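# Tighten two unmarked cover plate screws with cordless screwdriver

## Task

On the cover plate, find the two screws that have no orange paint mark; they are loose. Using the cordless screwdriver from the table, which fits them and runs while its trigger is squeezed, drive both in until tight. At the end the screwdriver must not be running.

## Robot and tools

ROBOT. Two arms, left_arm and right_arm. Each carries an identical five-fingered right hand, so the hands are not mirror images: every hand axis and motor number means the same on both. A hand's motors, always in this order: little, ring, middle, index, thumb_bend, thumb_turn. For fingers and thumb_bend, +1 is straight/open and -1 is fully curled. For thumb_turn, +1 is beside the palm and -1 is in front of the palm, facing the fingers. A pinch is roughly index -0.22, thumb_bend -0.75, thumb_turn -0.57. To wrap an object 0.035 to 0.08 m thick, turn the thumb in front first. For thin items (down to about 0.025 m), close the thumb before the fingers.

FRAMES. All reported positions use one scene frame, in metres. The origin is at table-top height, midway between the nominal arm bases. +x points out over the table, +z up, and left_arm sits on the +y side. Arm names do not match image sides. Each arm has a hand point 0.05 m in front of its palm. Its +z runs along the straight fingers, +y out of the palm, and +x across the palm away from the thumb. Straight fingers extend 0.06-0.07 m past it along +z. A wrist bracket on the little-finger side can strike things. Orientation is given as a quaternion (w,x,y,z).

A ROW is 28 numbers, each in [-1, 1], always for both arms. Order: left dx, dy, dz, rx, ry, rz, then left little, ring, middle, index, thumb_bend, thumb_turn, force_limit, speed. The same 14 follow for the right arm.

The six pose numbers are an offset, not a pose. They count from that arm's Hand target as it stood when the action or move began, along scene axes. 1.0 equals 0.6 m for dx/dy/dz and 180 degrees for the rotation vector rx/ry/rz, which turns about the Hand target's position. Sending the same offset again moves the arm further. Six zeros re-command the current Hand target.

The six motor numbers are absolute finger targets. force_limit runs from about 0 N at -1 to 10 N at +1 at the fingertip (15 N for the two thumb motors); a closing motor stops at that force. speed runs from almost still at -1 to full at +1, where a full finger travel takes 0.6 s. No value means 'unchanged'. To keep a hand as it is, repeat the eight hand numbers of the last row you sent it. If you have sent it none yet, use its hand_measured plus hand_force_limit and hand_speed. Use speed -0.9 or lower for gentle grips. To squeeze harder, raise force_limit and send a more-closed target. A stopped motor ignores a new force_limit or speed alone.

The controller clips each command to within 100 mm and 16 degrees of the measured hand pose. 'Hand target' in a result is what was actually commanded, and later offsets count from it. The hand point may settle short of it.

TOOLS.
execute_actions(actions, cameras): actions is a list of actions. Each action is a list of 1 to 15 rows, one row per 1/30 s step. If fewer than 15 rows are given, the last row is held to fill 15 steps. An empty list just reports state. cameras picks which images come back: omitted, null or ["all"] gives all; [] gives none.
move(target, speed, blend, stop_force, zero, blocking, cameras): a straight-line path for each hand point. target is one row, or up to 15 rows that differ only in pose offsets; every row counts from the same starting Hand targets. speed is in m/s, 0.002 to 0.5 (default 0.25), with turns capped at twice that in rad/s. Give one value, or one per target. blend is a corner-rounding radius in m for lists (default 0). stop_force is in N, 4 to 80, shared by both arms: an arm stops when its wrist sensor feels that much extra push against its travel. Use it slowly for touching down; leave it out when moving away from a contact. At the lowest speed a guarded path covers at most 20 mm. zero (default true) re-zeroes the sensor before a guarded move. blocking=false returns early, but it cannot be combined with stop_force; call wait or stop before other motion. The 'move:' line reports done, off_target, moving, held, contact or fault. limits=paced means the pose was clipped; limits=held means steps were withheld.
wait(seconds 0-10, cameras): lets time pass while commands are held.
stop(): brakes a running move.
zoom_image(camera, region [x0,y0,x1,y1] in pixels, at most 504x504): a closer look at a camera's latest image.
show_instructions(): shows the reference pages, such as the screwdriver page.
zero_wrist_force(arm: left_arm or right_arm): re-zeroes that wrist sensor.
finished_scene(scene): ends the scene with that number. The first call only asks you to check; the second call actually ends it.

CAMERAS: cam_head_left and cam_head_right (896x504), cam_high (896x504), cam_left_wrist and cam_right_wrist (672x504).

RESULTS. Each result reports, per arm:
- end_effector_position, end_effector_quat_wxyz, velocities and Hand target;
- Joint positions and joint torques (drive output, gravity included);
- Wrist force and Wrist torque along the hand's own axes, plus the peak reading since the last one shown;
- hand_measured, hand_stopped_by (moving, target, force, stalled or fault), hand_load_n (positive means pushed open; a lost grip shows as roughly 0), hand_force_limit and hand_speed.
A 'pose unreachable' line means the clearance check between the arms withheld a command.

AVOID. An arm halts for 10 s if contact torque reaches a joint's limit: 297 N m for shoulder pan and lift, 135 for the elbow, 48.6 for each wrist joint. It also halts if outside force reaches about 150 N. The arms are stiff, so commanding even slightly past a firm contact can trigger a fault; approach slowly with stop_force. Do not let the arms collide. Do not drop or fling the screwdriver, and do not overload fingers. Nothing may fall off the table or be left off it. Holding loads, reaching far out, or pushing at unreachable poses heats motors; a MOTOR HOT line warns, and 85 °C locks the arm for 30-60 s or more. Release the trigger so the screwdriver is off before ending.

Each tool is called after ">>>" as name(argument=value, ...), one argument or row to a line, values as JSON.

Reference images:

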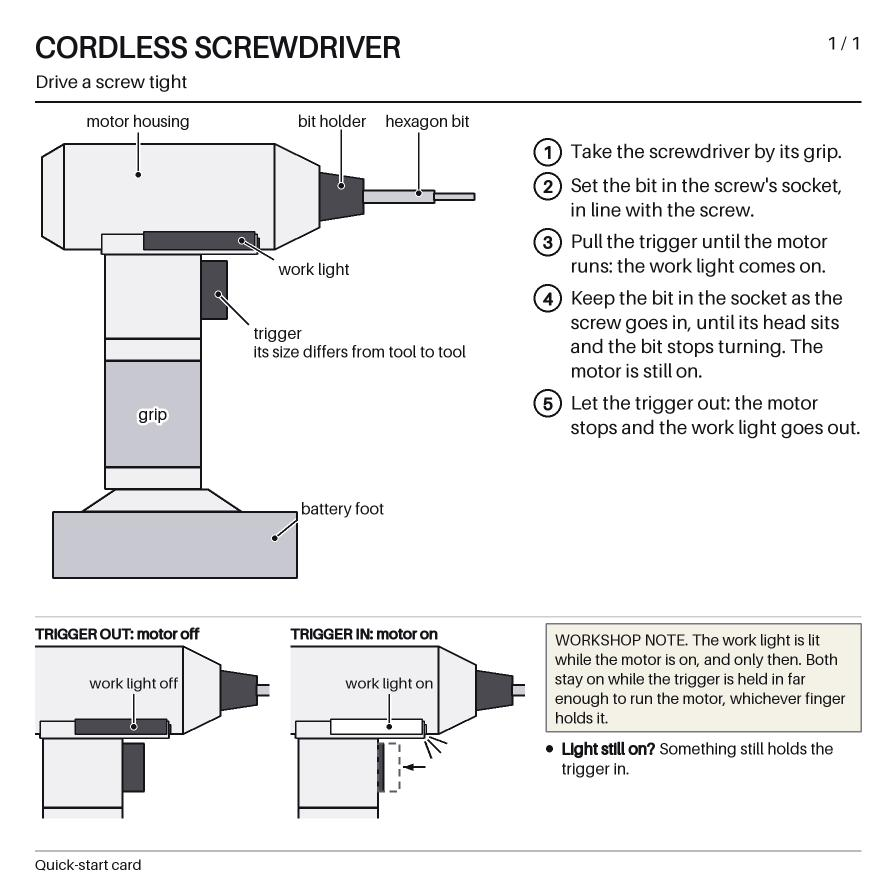

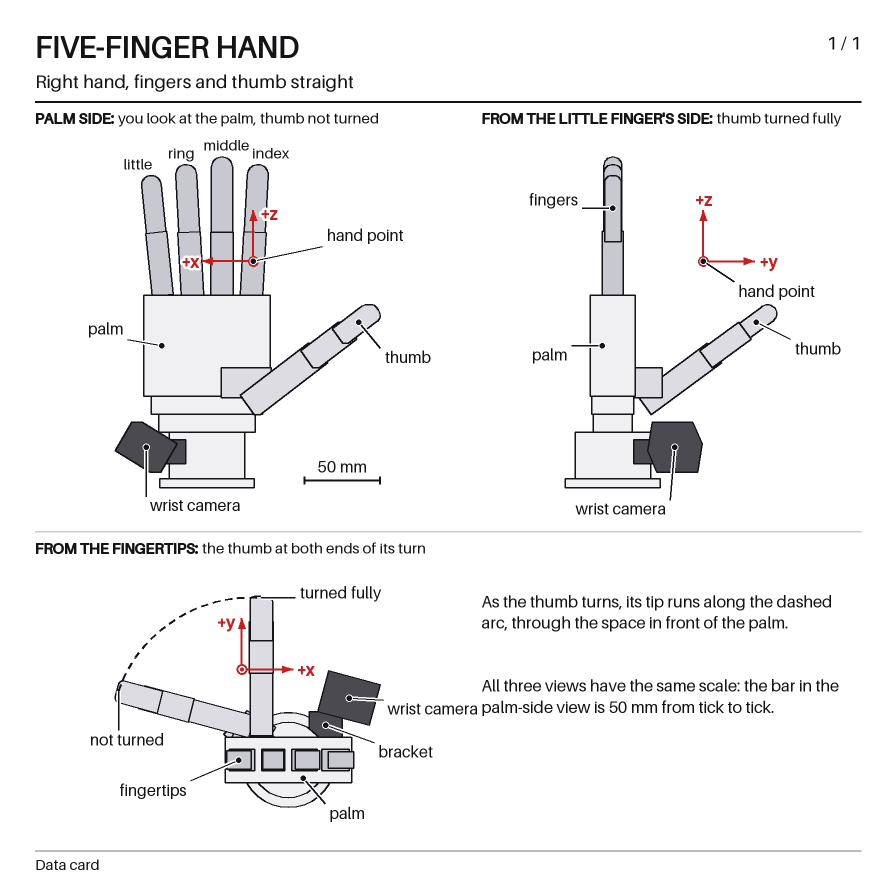

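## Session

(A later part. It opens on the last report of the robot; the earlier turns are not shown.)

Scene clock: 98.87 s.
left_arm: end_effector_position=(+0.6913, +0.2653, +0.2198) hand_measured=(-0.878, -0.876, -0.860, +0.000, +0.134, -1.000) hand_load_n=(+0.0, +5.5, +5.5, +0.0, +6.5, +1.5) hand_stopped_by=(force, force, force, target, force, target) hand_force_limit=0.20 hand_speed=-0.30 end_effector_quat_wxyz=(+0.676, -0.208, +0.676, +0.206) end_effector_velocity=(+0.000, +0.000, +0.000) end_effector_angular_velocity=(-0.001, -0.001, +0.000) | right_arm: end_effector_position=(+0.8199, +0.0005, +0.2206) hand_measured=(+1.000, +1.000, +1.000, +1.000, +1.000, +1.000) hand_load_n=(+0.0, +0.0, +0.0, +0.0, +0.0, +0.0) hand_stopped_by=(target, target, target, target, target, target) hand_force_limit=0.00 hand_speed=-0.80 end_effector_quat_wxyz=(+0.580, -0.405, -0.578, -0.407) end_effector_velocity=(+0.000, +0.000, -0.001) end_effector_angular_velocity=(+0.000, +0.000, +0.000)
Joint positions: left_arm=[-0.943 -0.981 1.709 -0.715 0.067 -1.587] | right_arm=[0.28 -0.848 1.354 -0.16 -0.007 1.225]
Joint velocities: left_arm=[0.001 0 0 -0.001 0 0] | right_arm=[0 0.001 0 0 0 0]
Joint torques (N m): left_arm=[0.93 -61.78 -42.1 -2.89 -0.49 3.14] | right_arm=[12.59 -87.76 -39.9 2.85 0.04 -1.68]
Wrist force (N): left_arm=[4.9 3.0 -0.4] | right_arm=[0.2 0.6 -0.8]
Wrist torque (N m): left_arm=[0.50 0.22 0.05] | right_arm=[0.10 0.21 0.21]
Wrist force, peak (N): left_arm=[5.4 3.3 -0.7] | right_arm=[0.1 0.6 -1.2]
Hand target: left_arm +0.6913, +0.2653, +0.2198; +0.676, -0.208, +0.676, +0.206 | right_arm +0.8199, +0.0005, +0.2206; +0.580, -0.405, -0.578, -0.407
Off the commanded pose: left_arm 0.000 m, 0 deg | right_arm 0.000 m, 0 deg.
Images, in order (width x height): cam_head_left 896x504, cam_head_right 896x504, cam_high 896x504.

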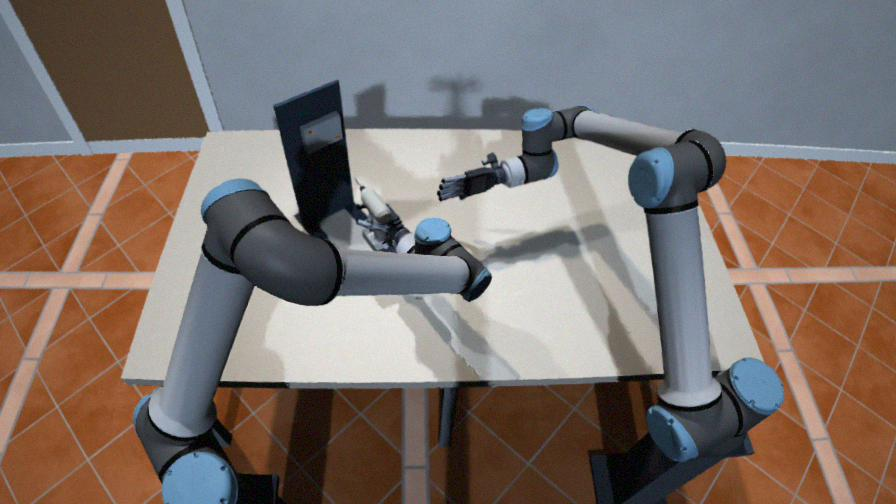

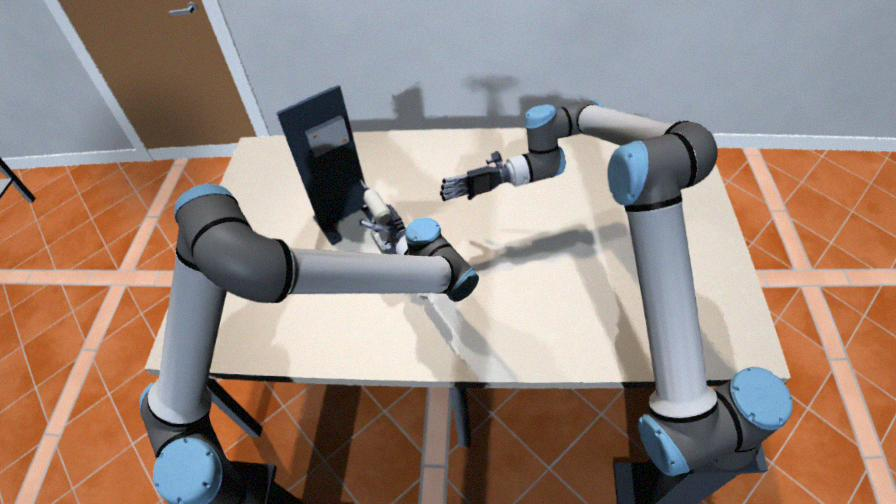

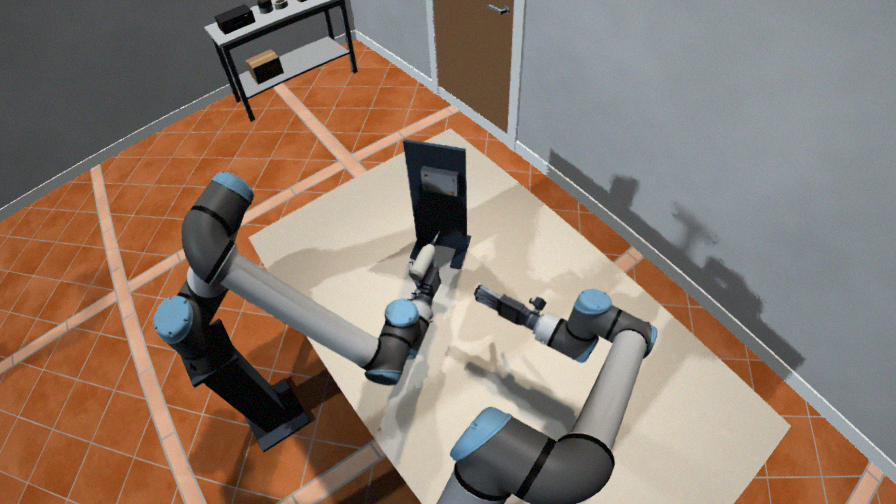

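>>> move(
  target=[0.1867,0.0633,0.1358,0,0,0,-0.98,-0.98,-0.98,0.0,-1,-1,0.2,-0.3,0,0,0,0,0,0,1,1,1,1,1,1,0,-0.8],
  speed=0.1,
  cameras=["cam_right_wrist","cam_high","cam_head_left","cam_head_right"],
)

>>> zoom_image(
  camera="cam_right_wrist",
  region=[260, 40, 500, 220],
)

>>> zoom_image(
  camera="cam_head_left",
  region=[265, 75, 415, 225],
)

>>> zoom_image(
  camera="cam_high",
  region=[370, 120, 520, 270],
)

Scene clock: 101.70 s.
left_arm: end_effector_position=(+0.8036, +0.3031, +0.3012) hand_measured=(-0.878, -0.876, -0.860, +0.000, +0.134, -1.000) hand_load_n=(+0.0, +5.5, +6.0, +0.0, +6.5, +1.5) hand_stopped_by=(force, force, force, target, force, target) hand_force_limit=0.20 hand_speed=-0.30 end_effector_quat_wxyz=(+0.676, -0.208, +0.676, +0.206) end_effector_velocity=(+0.000, -0.001, +0.000) end_effector_angular_velocity=(-0.001, -0.001, +0.000) | right_arm: end_effector_position=(+0.8199, +0.0005, +0.2206) hand_measured=(+1.000, +1.000, +1.000, +1.000, +1.000, +1.000) hand_load_n=(+0.0, +0.0, +0.0, -0.5, +0.0, +0.0) hand_stopped_by=(target, target, target, target, target, target) hand_force_limit=0.00 hand_speed=-0.80 end_effector_quat_wxyz=(+0.580, -0.405, -0.578, -0.407) end_effector_velocity=(+0.000, +0.000, +0.000) end_effector_angular_velocity=(+0.000, -0.001, -0.001)
Joint positions: left_arm=[-0.807 -0.968 1.51 -0.537 0.203 -1.578] | right_arm=[0.28 -0.848 1.354 -0.159 -0.007 1.224]
Joint velocities: left_arm=[-0.001 0 0 -0.002 0 0] | right_arm=[0 0 0 0 0 -0.001]
Joint torques (N m): left_arm=[-10.94 -85.39 -27.21 -3.28 -2.42 -0.19] | right_arm=[13.42 -87.71 -40.91 3.93 -0.12 -2.47]
Wrist force (N): left_arm=[5.7 2.9 -0.4] | right_arm=[0.3 0.4 -1.4]
Wrist torque (N m): left_arm=[0.49 0.11 0.09] | right_arm=[0.11 0.22 0.21]
Wrist force, peak (N): left_arm=[6.4 3.4 -2.3] | right_arm=[0.3 0.8 -1.4]
Hand target: left_arm +0.8035, +0.3031, +0.3012; +0.676, -0.208, +0.676, +0.206 | right_arm +0.8199, +0.0005, +0.2206; +0.580, -0.405, -0.578, -0.407
Off the commanded pose: left_arm 0.000 m, 0 deg | right_arm 0.000 m, 0 deg.
move: done
Images, in order (width x height): cam_head_left 896x504, cam_head_right 896x504, cam_high 896x504, cam_right_wrist 672x504.

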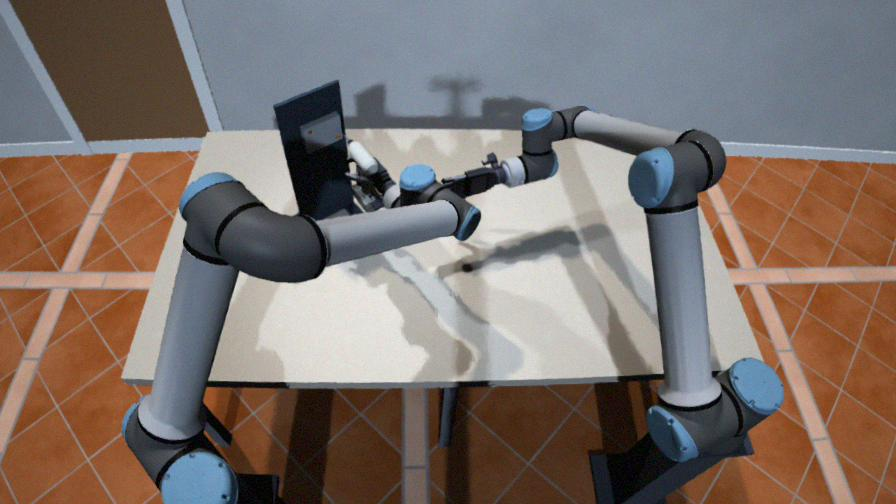

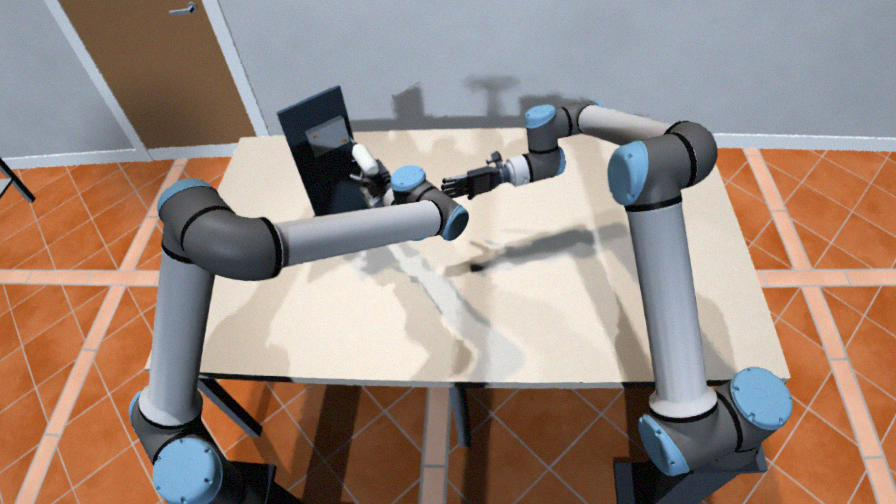

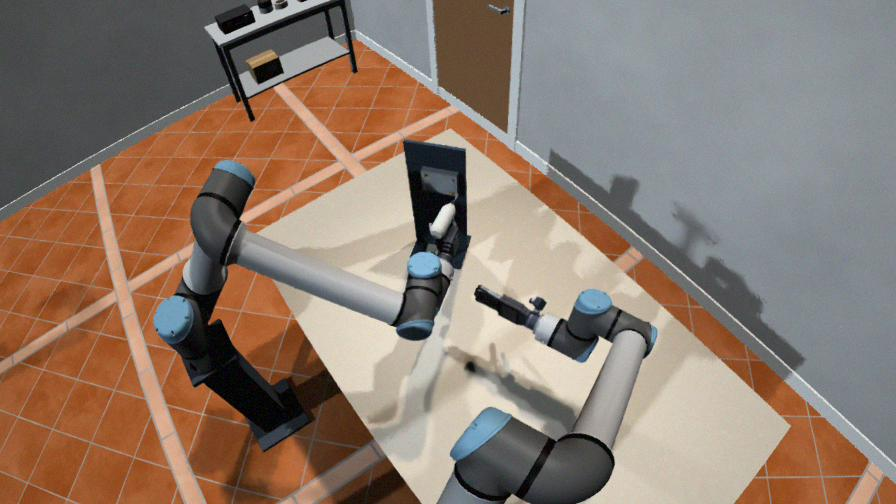

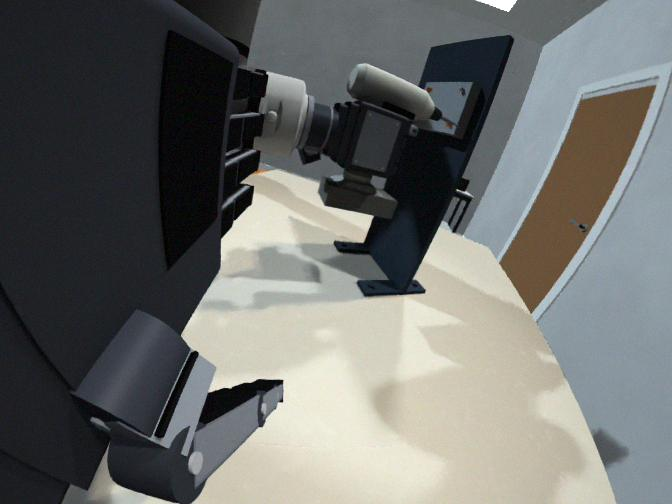

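Scaled by 2.100 from the camera's 672x504 image, which has a finer 960x720 frame.

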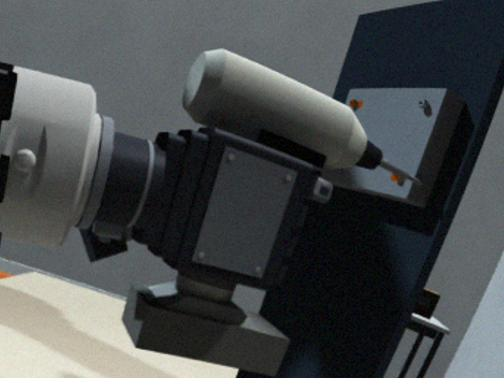

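Scaled by 3.360.

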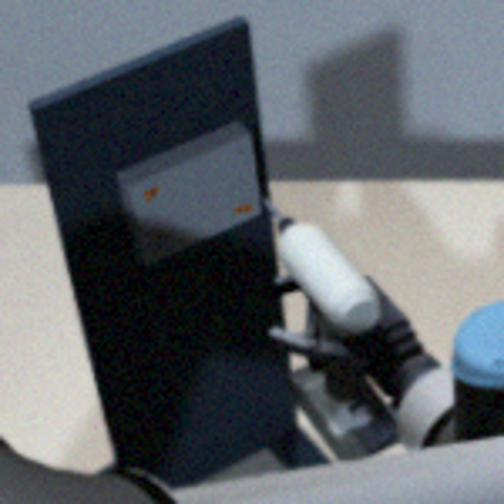

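Scaled by 3.360.

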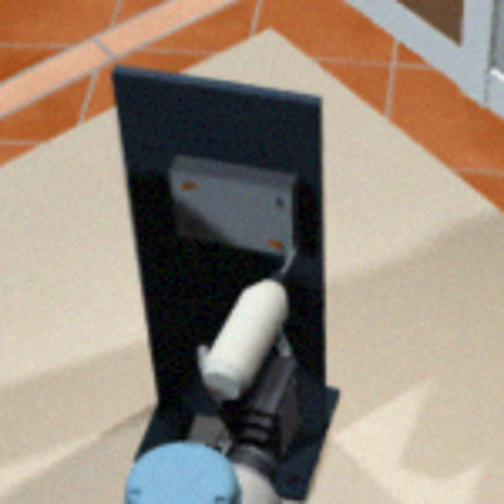

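>>> move(
  target=[0,0,0,0,0,0,-0.98,-0.98,-0.98,0.0,-1,-1,0.2,-0.3,0.26,0.25,0.18,0,0,0.083,1,1,1,1,1,1,0,-0.8],
  speed=0.15,
  cameras=["cam_right_wrist","cam_head_left"],
)

>>> zoom_image(
  camera="cam_right_wrist",
  region=[200, 60, 500, 285],
)

Scene clock: 104.67 s.
left_arm: end_effector_position=(+0.8035, +0.3031, +0.3012) hand_measured=(-0.878, -0.876, -0.860, +0.000, +0.134, -1.000) hand_load_n=(+0.5, +5.5, +6.0, +0.0, +6.5, +1.0) hand_stopped_by=(force, force, force, target, force, target) hand_force_limit=0.20 hand_speed=-0.30 end_effector_quat_wxyz=(+0.676, -0.208, +0.676, +0.206) end_effector_velocity=(+0.000, +0.001, +0.000) end_effector_angular_velocity=(+0.000, +0.000, +0.001) | right_arm: end_effector_position=(+0.9758, +0.1505, +0.3286) hand_measured=(+1.000, +1.000, +1.000, +1.000, +1.000, +1.000) hand_load_n=(+0.0, +0.0, +0.0, +0.0, +0.0, +0.0) hand_stopped_by=(target, target, target, target, target, target) hand_force_limit=0.00 hand_speed=-0.80 end_effector_quat_wxyz=(+0.625, -0.329, -0.628, -0.328) end_effector_velocity=(+0.000, +0.000, +0.002) end_effector_angular_velocity=(+0.001, -0.002, +0.000)
Joint positions: left_arm=[-0.807 -0.968 1.51 -0.537 0.203 -1.577] | right_arm=[0.353 -0.291 0.072 0.197 -0.191 1.591]
Joint velocities: left_arm=[0.001 0 0 0.001 0 0] | right_arm=[0 -0.001 -0.003 0.002 0 0]
Joint torques (N m): left_arm=[-12.61 -99.91 -28.39 -3.62 -1.65 4.47] | right_arm=[-15.04 -119.28 -47.25 1.67 0.75 1.52]
Wrist force (N): left_arm=[5.4 2.4 -0.7] | right_arm=[-0.1 0.4 -1.0]
Wrist torque (N m): left_arm=[0.44 0.17 0.05] | right_arm=[0.08 0.29 0.18]
Wrist force, peak (N): left_arm=[5.9 2.8 -0.4] | right_arm=[0.9 2.2 -0.6]
Hand target: left_arm +0.8035, +0.3031, +0.3012; +0.676, -0.208, +0.676, +0.206 | right_arm +0.9763, +0.1508, +0.3287; +0.628, -0.327, -0.626, -0.328
Off the commanded pose: left_arm 0.000 m, 0 deg | right_arm 0.000 m, 0 deg.
move: done
Images, in order (width x height): cam_head_left 896x504, cam_right_wrist 672x504.

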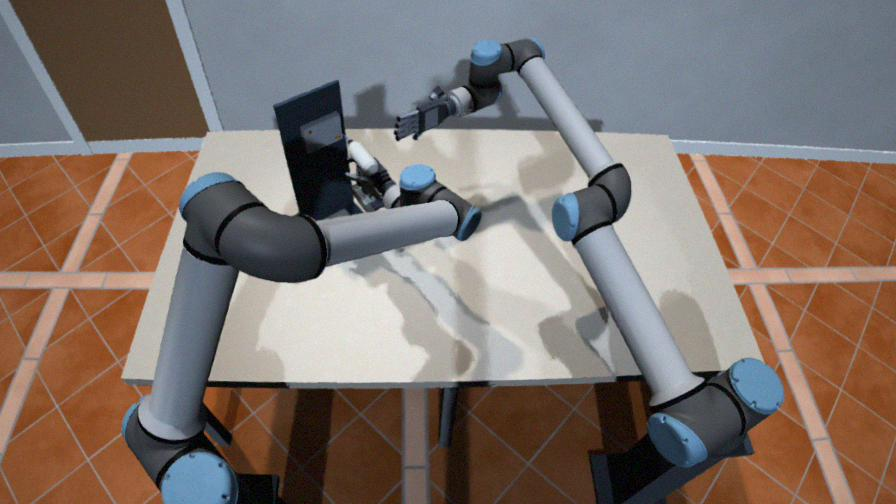

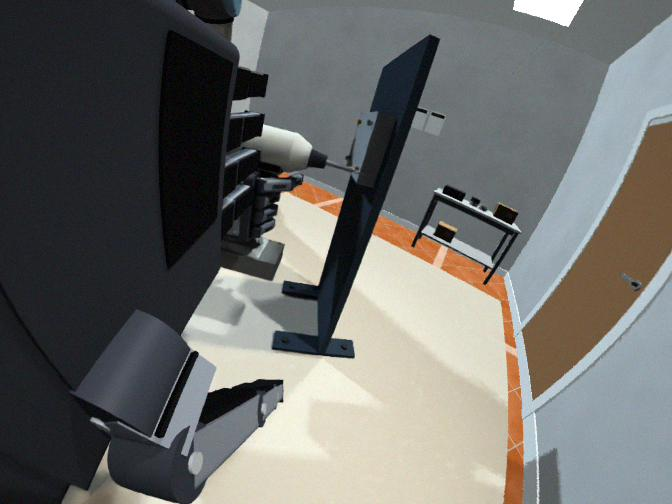

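Scaled by 1.680 from the camera's 672x504 image, which has a finer 960x720 frame.

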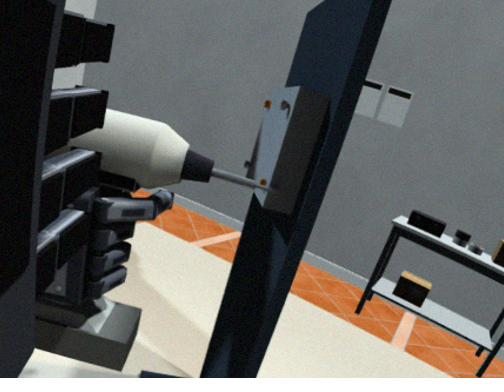

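>>> zoom_image(
  camera="cam_right_wrist",
  region=[300, 90, 420, 210],
)

>>> zoom_image(
  camera="cam_right_wrist",
  region=[235, 90, 435, 240],
)

Scaled by 4.200 from the camera's 672x504 image, which has a finer 960x720 frame.

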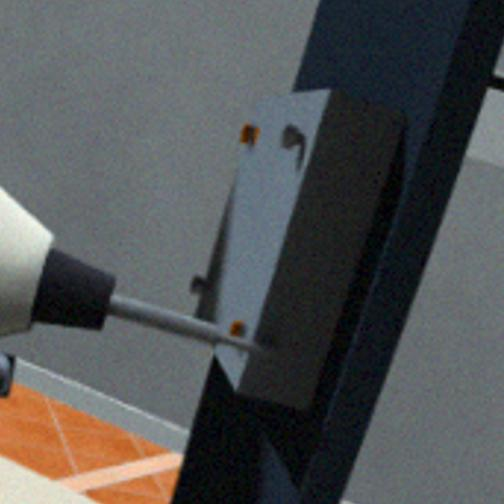

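Scaled by 2.520 from the camera's 672x504 image, which has a finer 960x720 frame.

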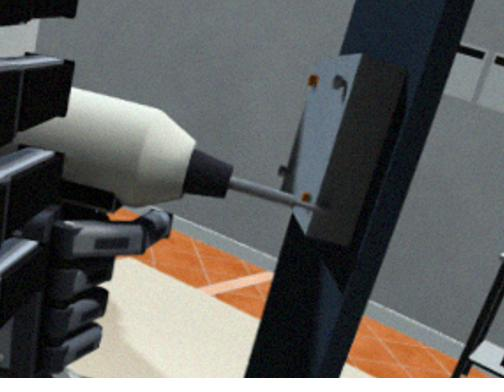

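>>> move(
  target=[-0.0417,0.0017,0.0667,0,0,0.0222,-0.98,-0.98,-0.98,0.0,-1,-1,0.2,-0.3,0,0,0,0,0,0,1,1,1,1,1,1,0,-0.8],
  speed=0.08,
  cameras=["cam_right_wrist","cam_head_left","cam_high","cam_head_right"],
)

>>> zoom_image(
  camera="cam_right_wrist",
  region=[300, 90, 420, 210],
)

>>> zoom_image(
  camera="cam_high",
  region=[390, 130, 490, 230],
)

>>> zoom_image(
  camera="cam_head_right",
  region=[265, 75, 415, 225],
)

Scene clock: 107.17 s.
left_arm: end_effector_position=(+0.7785, +0.3040, +0.3414) hand_measured=(-0.878, -0.876, -0.860, +0.000, +0.134, -1.000) hand_load_n=(+0.0, +6.0, +5.5, +0.0, +6.5, +1.0) hand_stopped_by=(force, force, force, target, force, target) hand_force_limit=0.20 hand_speed=-0.30 end_effector_quat_wxyz=(+0.668, -0.231, +0.668, +0.230) end_effector_velocity=(+0.000, +0.000, +0.000) end_effector_angular_velocity=(+0.000, +0.000, +0.000) | right_arm: end_effector_position=(+0.9759, +0.1505, +0.3286) hand_measured=(+1.000, +1.000, +1.000, +1.000, +1.000, +1.000) hand_load_n=(+0.0, +0.0, +0.0, +0.0, +0.0, +0.0) hand_stopped_by=(target, target, target, target, target, target) hand_force_limit=0.00 hand_speed=-0.80 end_effector_quat_wxyz=(+0.625, -0.329, -0.627, -0.328) end_effector_velocity=(+0.000, +0.000, +0.000) end_effector_angular_velocity=(+0.000, +0.001, +0.000)
Joint positions: left_arm=[-0.826 -1.004 1.489 -0.478 0.115 -1.581] | right_arm=[0.353 -0.273 0.037 0.22 -0.191 1.586]
Joint velocities: left_arm=[0 0 0 0 0.001 0] | right_arm=[0 0 0 0 0 0]
Joint torques (N m): left_arm=[8.56 -63.67 -54.18 3.28 1.06 -1.99] | right_arm=[-12.6 -140.34 -40.54 -2.36 2.06 1.9]
Wrist force (N): left_arm=[5.3 2.9 -0.6] | right_arm=[0.1 0.8 -0.9]
Wrist torque (N m): left_arm=[0.51 0.17 0.07] | right_arm=[0.14 0.27 0.20]
Wrist force, peak (N): left_arm=[6.3 2.9 -0.1] | right_arm=[0.0 0.9 -1.3]
Hand target: left_arm +0.7786, +0.3040, +0.3413; +0.668, -0.231, +0.668, +0.230 | right_arm +0.9764, +0.1508, +0.3287; +0.628, -0.327, -0.626, -0.328
Off the commanded pose: left_arm 0.000 m, 0 deg | right_arm 0.001 m, 0 deg.
elbow stopped short (right arm): the move would have taken joint 3 (elbow) straighter than the controller allows.
move: done
Images, in order (width x height): cam_head_left 896x504, cam_head_right 896x504, cam_high 896x504, cam_right_wrist 672x504.

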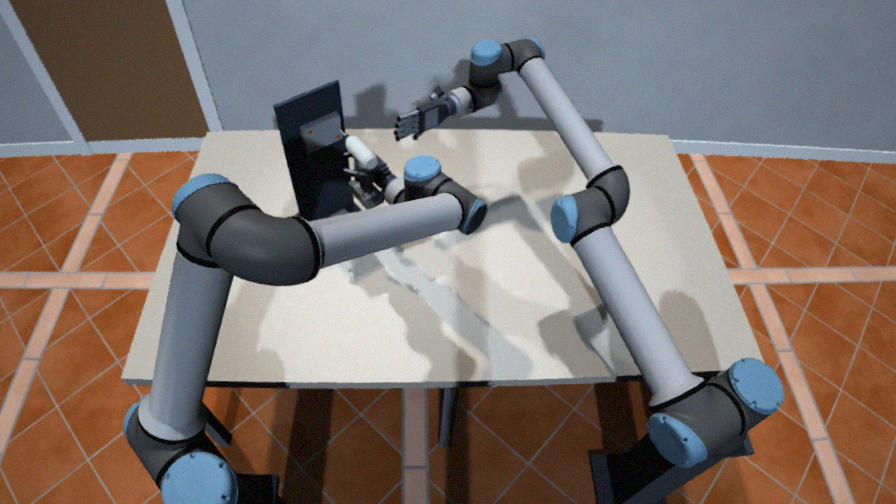

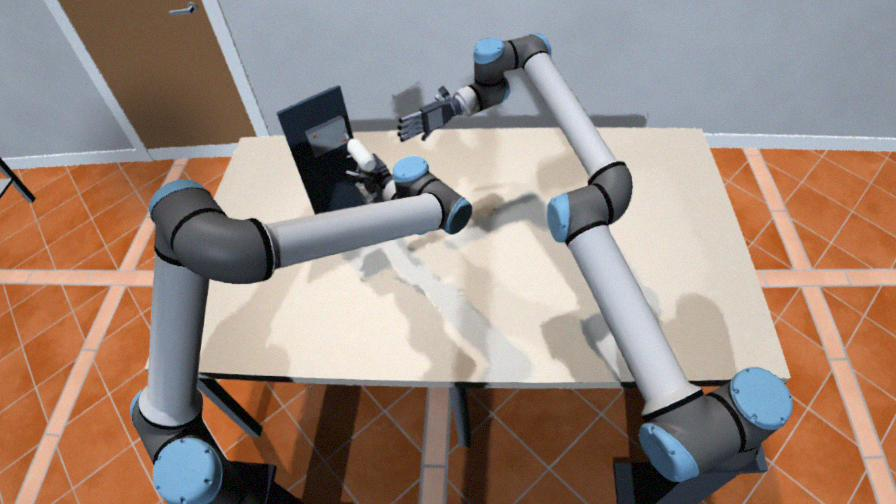

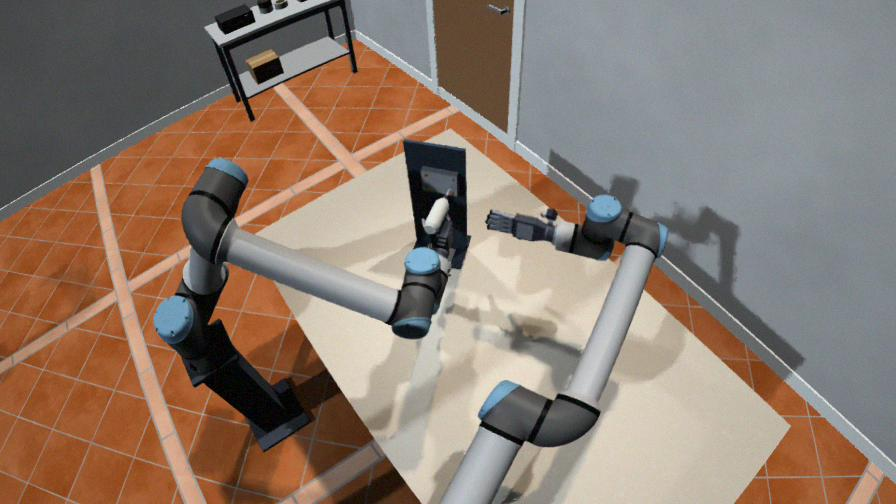

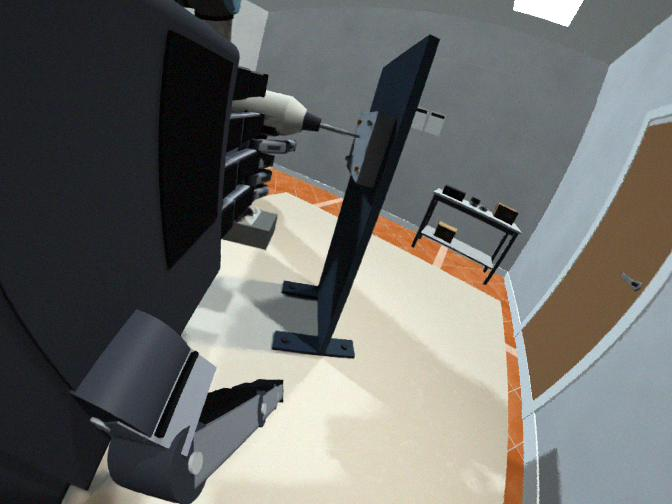

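Scaled by 4.200 from the camera's 672x504 image, which has a finer 960x720 frame.

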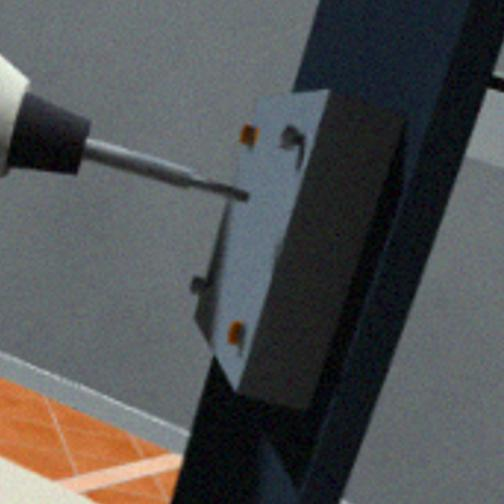

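Scaled by 5.040.

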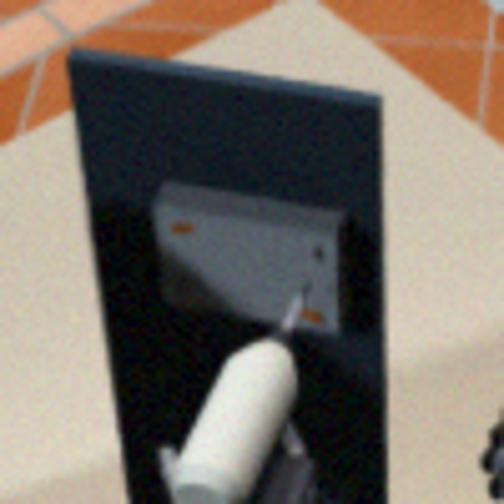

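Scaled by 3.360.

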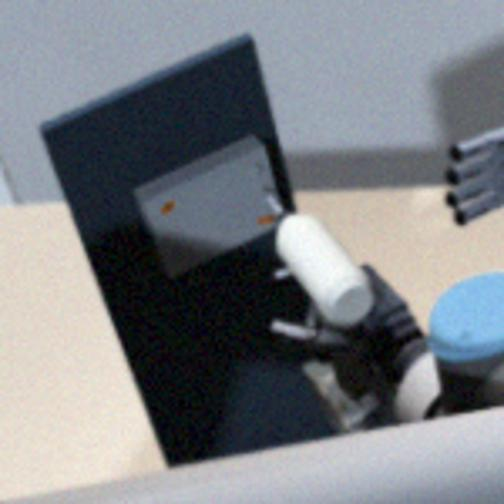

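>>> move(
  target=[0.0123,-0.0053,0.0317,0,0,0.0056,-0.98,-0.98,-0.98,0.0,-1,-1,0.2,-0.3,-0.05,-0.0,0.02,0,0,0,1,1,1,1,1,1,0,-0.8],
  speed=0.05,
  cameras=["cam_right_wrist","cam_head_left","cam_high","cam_head_right"],
)

>>> zoom_image(
  camera="cam_right_wrist",
  region=[300, 90, 420, 210],
)

>>> zoom_image(
  camera="cam_high",
  region=[390, 130, 490, 230],
)

>>> zoom_image(
  camera="cam_head_left",
  region=[295, 95, 395, 195],
)

Scene clock: 109.07 s.
left_arm: end_effector_position=(+0.7860, +0.3009, +0.3604) hand_measured=(-0.878, -0.876, -0.860, +0.000, +0.134, -1.000) hand_load_n=(+0.0, +6.0, +5.5, +0.0, +7.0, +1.5) hand_stopped_by=(force, force, force, target, force, target) hand_force_limit=0.20 hand_speed=-0.30 end_effector_quat_wxyz=(+0.666, -0.237, +0.666, +0.236) end_effector_velocity=(+0.000, -0.001, +0.000) end_effector_angular_velocity=(+0.000, +0.000, -0.001) | right_arm: end_effector_position=(+0.9461, +0.1508, +0.3407) hand_measured=(+1.000, +1.000, +1.000, +1.000, +1.000, +1.000) hand_load_n=(+0.0, +0.0, +0.0, +0.0, +0.0, +0.0) hand_stopped_by=(target, target, target, target, target, target) hand_force_limit=0.00 hand_speed=-0.80 end_effector_quat_wxyz=(+0.628, -0.327, -0.626, -0.328) end_effector_velocity=(+0.000, +0.000, +0.000) end_effector_angular_velocity=(+0.000, +0.001, +0.000)
Joint positions: left_arm=[-0.821 -0.998 1.443 -0.436 0.101 -1.582] | right_arm=[0.364 -0.433 0.341 0.108 -0.184 1.555]
Joint velocities: left_arm=[-0.001 0 0 0 0 0.001] | right_arm=[0 0.001 -0.003 0.005 0 -0.003]
Joint torques (N m): left_arm=[-4.21 -67.5 -30.22 1.58 1.31 -1.69] | right_arm=[-12.93 -116.63 -46.44 2.55 1.26 -2.23]
Wrist force (N): left_arm=[4.9 1.9 -1.1] | right_arm=[-0.1 1.0 -1.1]
Wrist torque (N m): left_arm=[0.53 0.24 0.04] | right_arm=[0.18 0.28 0.20]
Wrist force, peak (N): left_arm=[5.9 3.1 -0.6] | right_arm=[-0.3 0.7 -1.8]
Hand target: left_arm +0.7859, +0.3008, +0.3603; +0.666, -0.237, +0.666, +0.236 | right_arm +0.9462, +0.1507, +0.3407; +0.628, -0.327, -0.626, -0.328
Off the commanded pose: left_arm 0.000 m, 0 deg | right_arm 0.000 m, 0 deg.
move: done
Images, in order (width x height): cam_head_left 896x504, cam_head_right 896x504, cam_high 896x504, cam_right_wrist 672x504.

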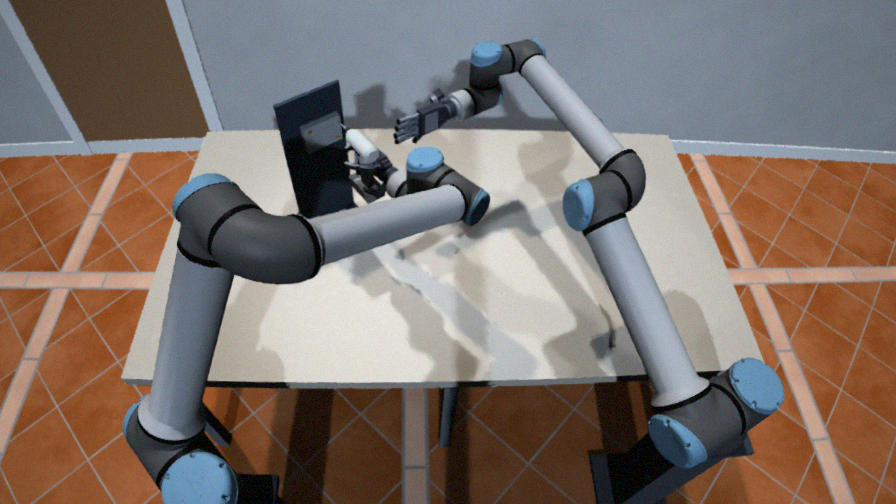

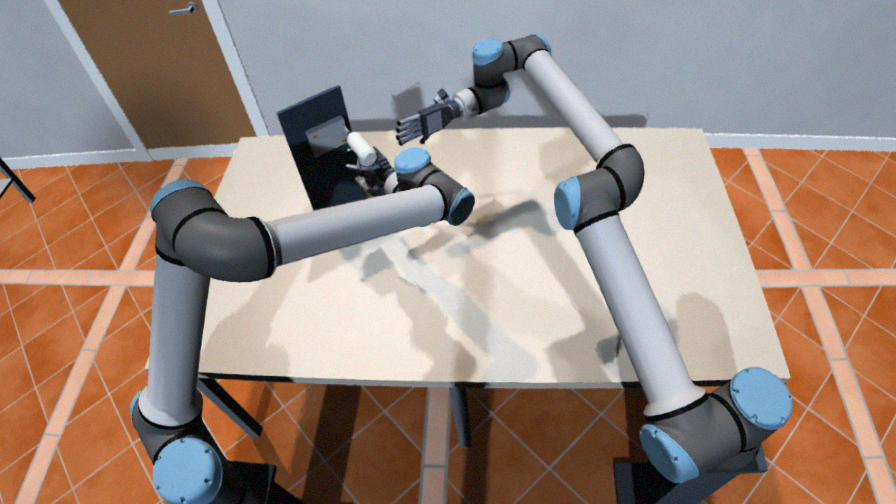

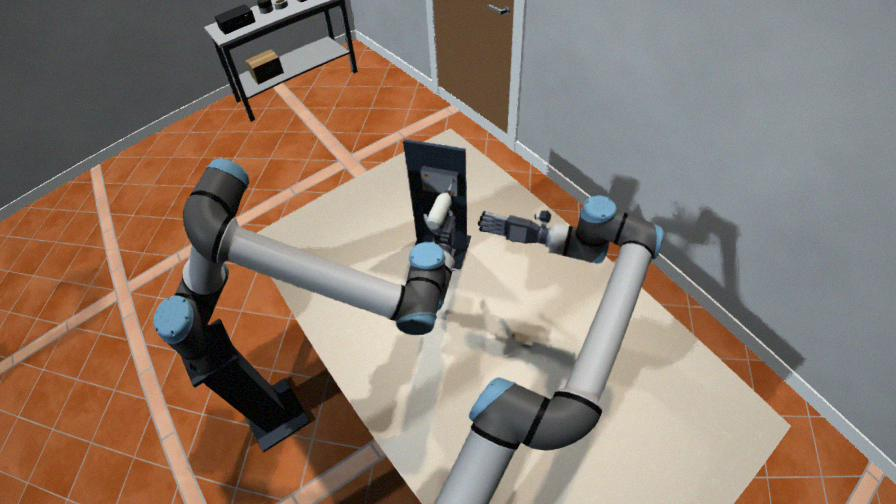

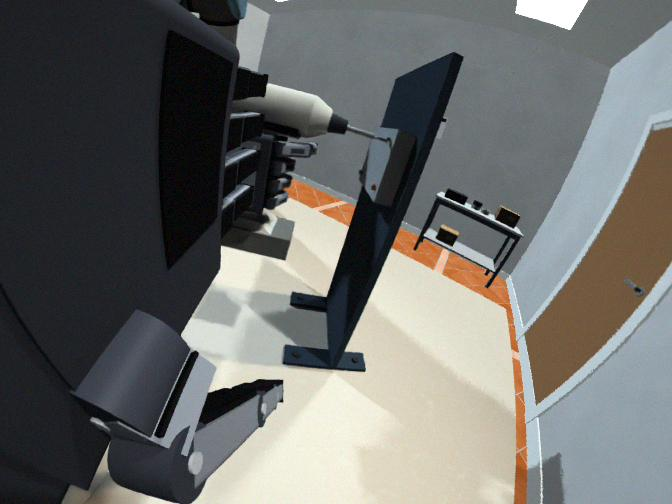

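Scaled by 4.200 from the camera's 672x504 image, which has a finer 960x720 frame.

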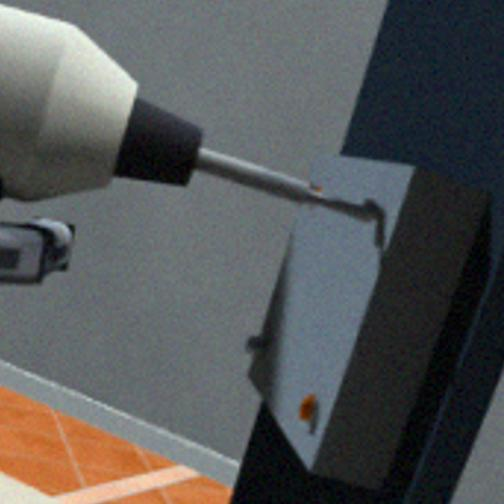

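Scaled by 5.040.

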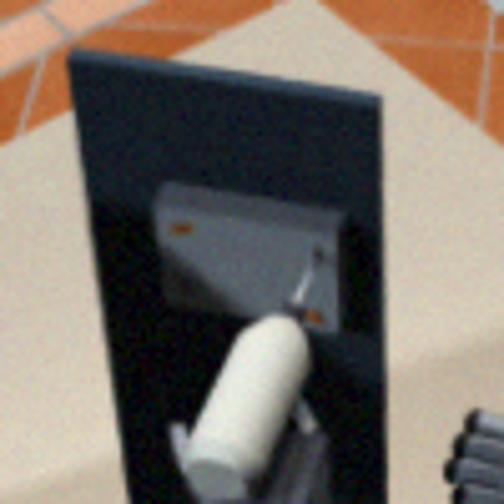

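Scaled by 5.040.

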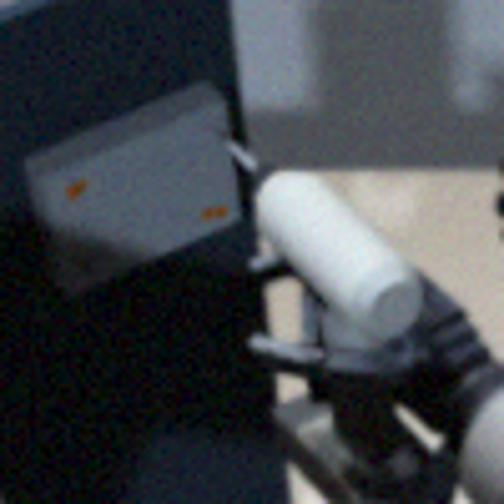

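>>> zoom_image(
  camera="cam_right_wrist",
  region=[360, 115, 410, 165],
)

>>> zoom_image(
  camera="cam_high",
  region=[435, 160, 475, 200],
)

>>> zoom_image(
  camera="cam_head_right",
  region=[300, 100, 400, 200],
)

Scaled by 10.080 from the camera's 672x504 image, which has a finer 960x720 frame.

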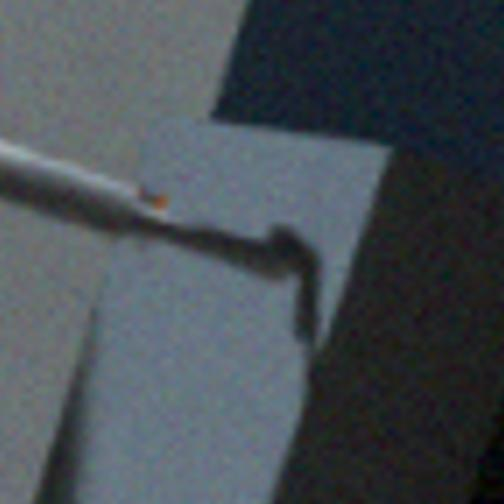

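Scaled by 12.600.

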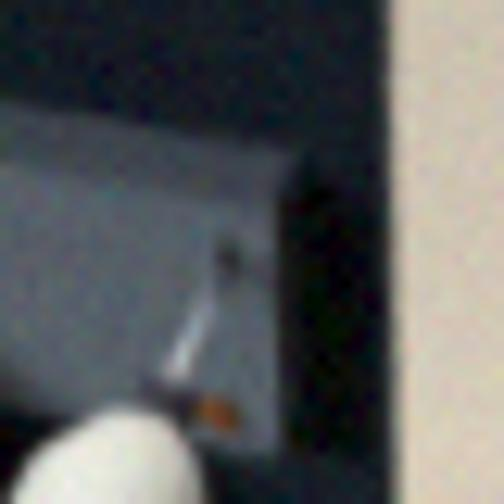

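Scaled by 5.040.

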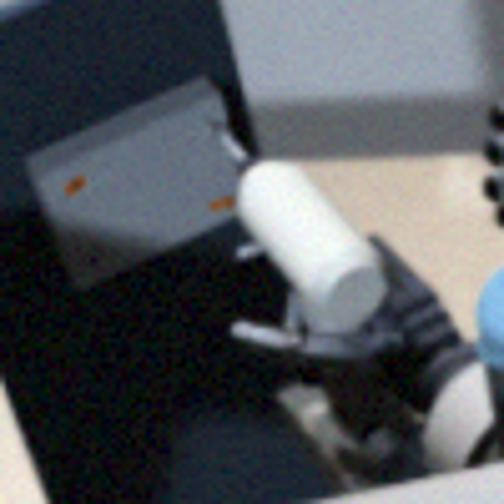

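>>> move(
  target=[0.0134,0.0099,0,0,0,0,-0.98,-0.98,-0.98,0.0,-1,-1,0.2,-0.3,0,0,0,0,0,0,1,1,1,1,1,1,0,-0.8],
  speed=0.008,
  stop_force=6,
  cameras=["cam_right_wrist","cam_high"],
)

>>> zoom_image(
  camera="cam_right_wrist",
  region=[345, 100, 405, 160],
)

>>> zoom_image(
  camera="cam_high",
  region=[435, 160, 475, 200],
)

Scene clock: 111.50 s.
left_arm: end_effector_position=(+0.7906, +0.3043, +0.3603) hand_measured=(-0.878, -0.876, -0.860, +0.000, +0.134, -1.000) hand_load_n=(+0.0, +5.0, +5.5, +0.0, +7.0, +1.0) hand_stopped_by=(force, force, force, target, force, target) hand_force_limit=0.20 hand_speed=-0.30 end_effector_quat_wxyz=(+0.666, -0.237, +0.666, +0.236) end_effector_velocity=(+0.000, +0.001, +0.000) end_effector_angular_velocity=(+0.001, +0.001, +0.002) | right_arm: end_effector_position=(+0.9462, +0.1507, +0.3407) hand_measured=(+1.000, +1.000, +1.000, +1.000, +1.000, +1.000) hand_load_n=(+0.0, +0.0, +0.0, +0.0, +0.0, +0.0) hand_stopped_by=(target, target, target, target, target, target) hand_force_limit=0.00 hand_speed=-0.80 end_effector_quat_wxyz=(+0.628, -0.327, -0.626, -0.328) end_effector_velocity=(+0.000, +0.000, -0.002) end_effector_angular_velocity=(-0.002, +0.003, +0.000)
Joint positions: left_arm=[-0.815 -0.995 1.439 -0.435 0.108 -1.581] | right_arm=[0.364 -0.434 0.342 0.106 -0.184 1.556]
Joint velocities: left_arm=[0.001 0.001 0 -0.001 -0.001 0.001] | right_arm=[0 0.002 0 0.001 0 0]
Joint torques (N m): left_arm=[-9.27 -100.09 -29.23 -3.74 -2.56 0.52] | right_arm=[-11.79 -134.85 -36.9 -1.39 2.06 1.91]
Wrist force (N): left_arm=[6.7 3.0 -4.0] | right_arm=[-0.1 0.7 -0.9]
Wrist torque (N m): left_arm=[0.60 0.12 0.10] | right_arm=[0.13 0.28 0.18]
Wrist force, peak (N): left_arm=[9.6 3.2 -12.8] | right_arm=[-0.1 0.6 -1.4]
Hand target: left_arm +0.7906, +0.3043, +0.3603; +0.666, -0.237, +0.666, +0.236 | right_arm +0.9462, +0.1507, +0.3407; +0.628, -0.327, -0.626, -0.328
Off the commanded pose: left_arm 0.004 m, 0 deg | right_arm 0.000 m, 0 deg.
move: contact (left_arm)
Images, in order (width x height): cam_high 896x504, cam_right_wrist 672x504.

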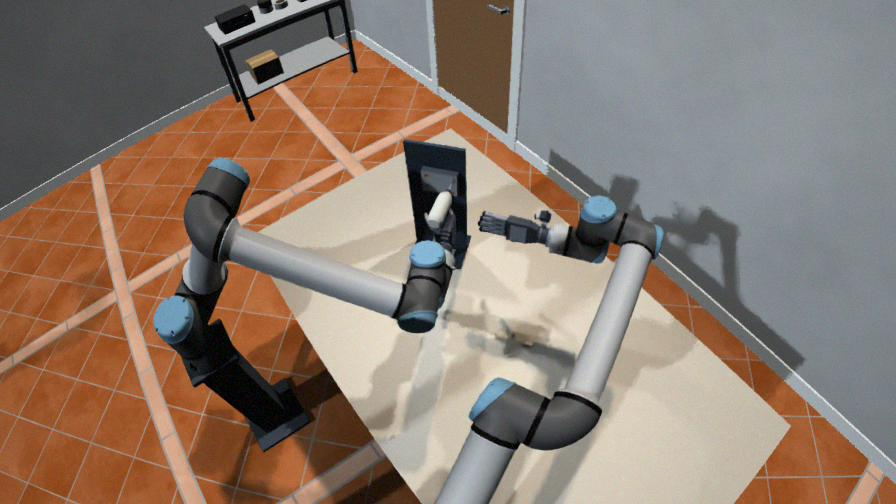

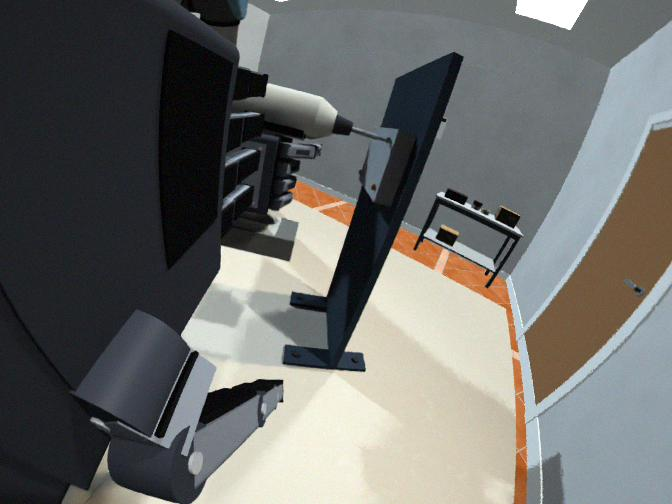

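Scaled by 8.400 from the camera's 672x504 image, which has a finer 960x720 frame.

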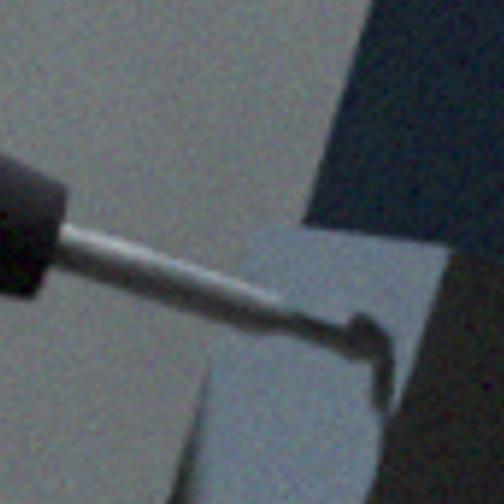

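Scaled by 12.600.

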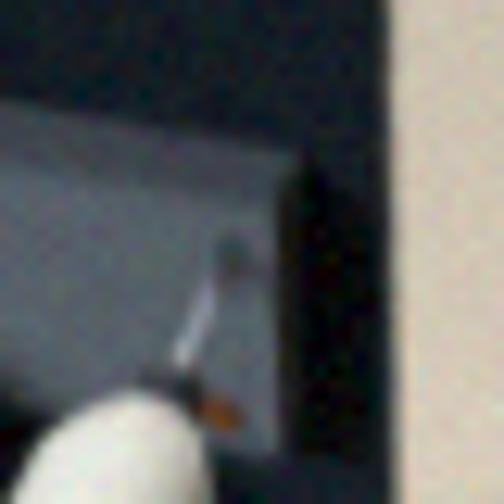

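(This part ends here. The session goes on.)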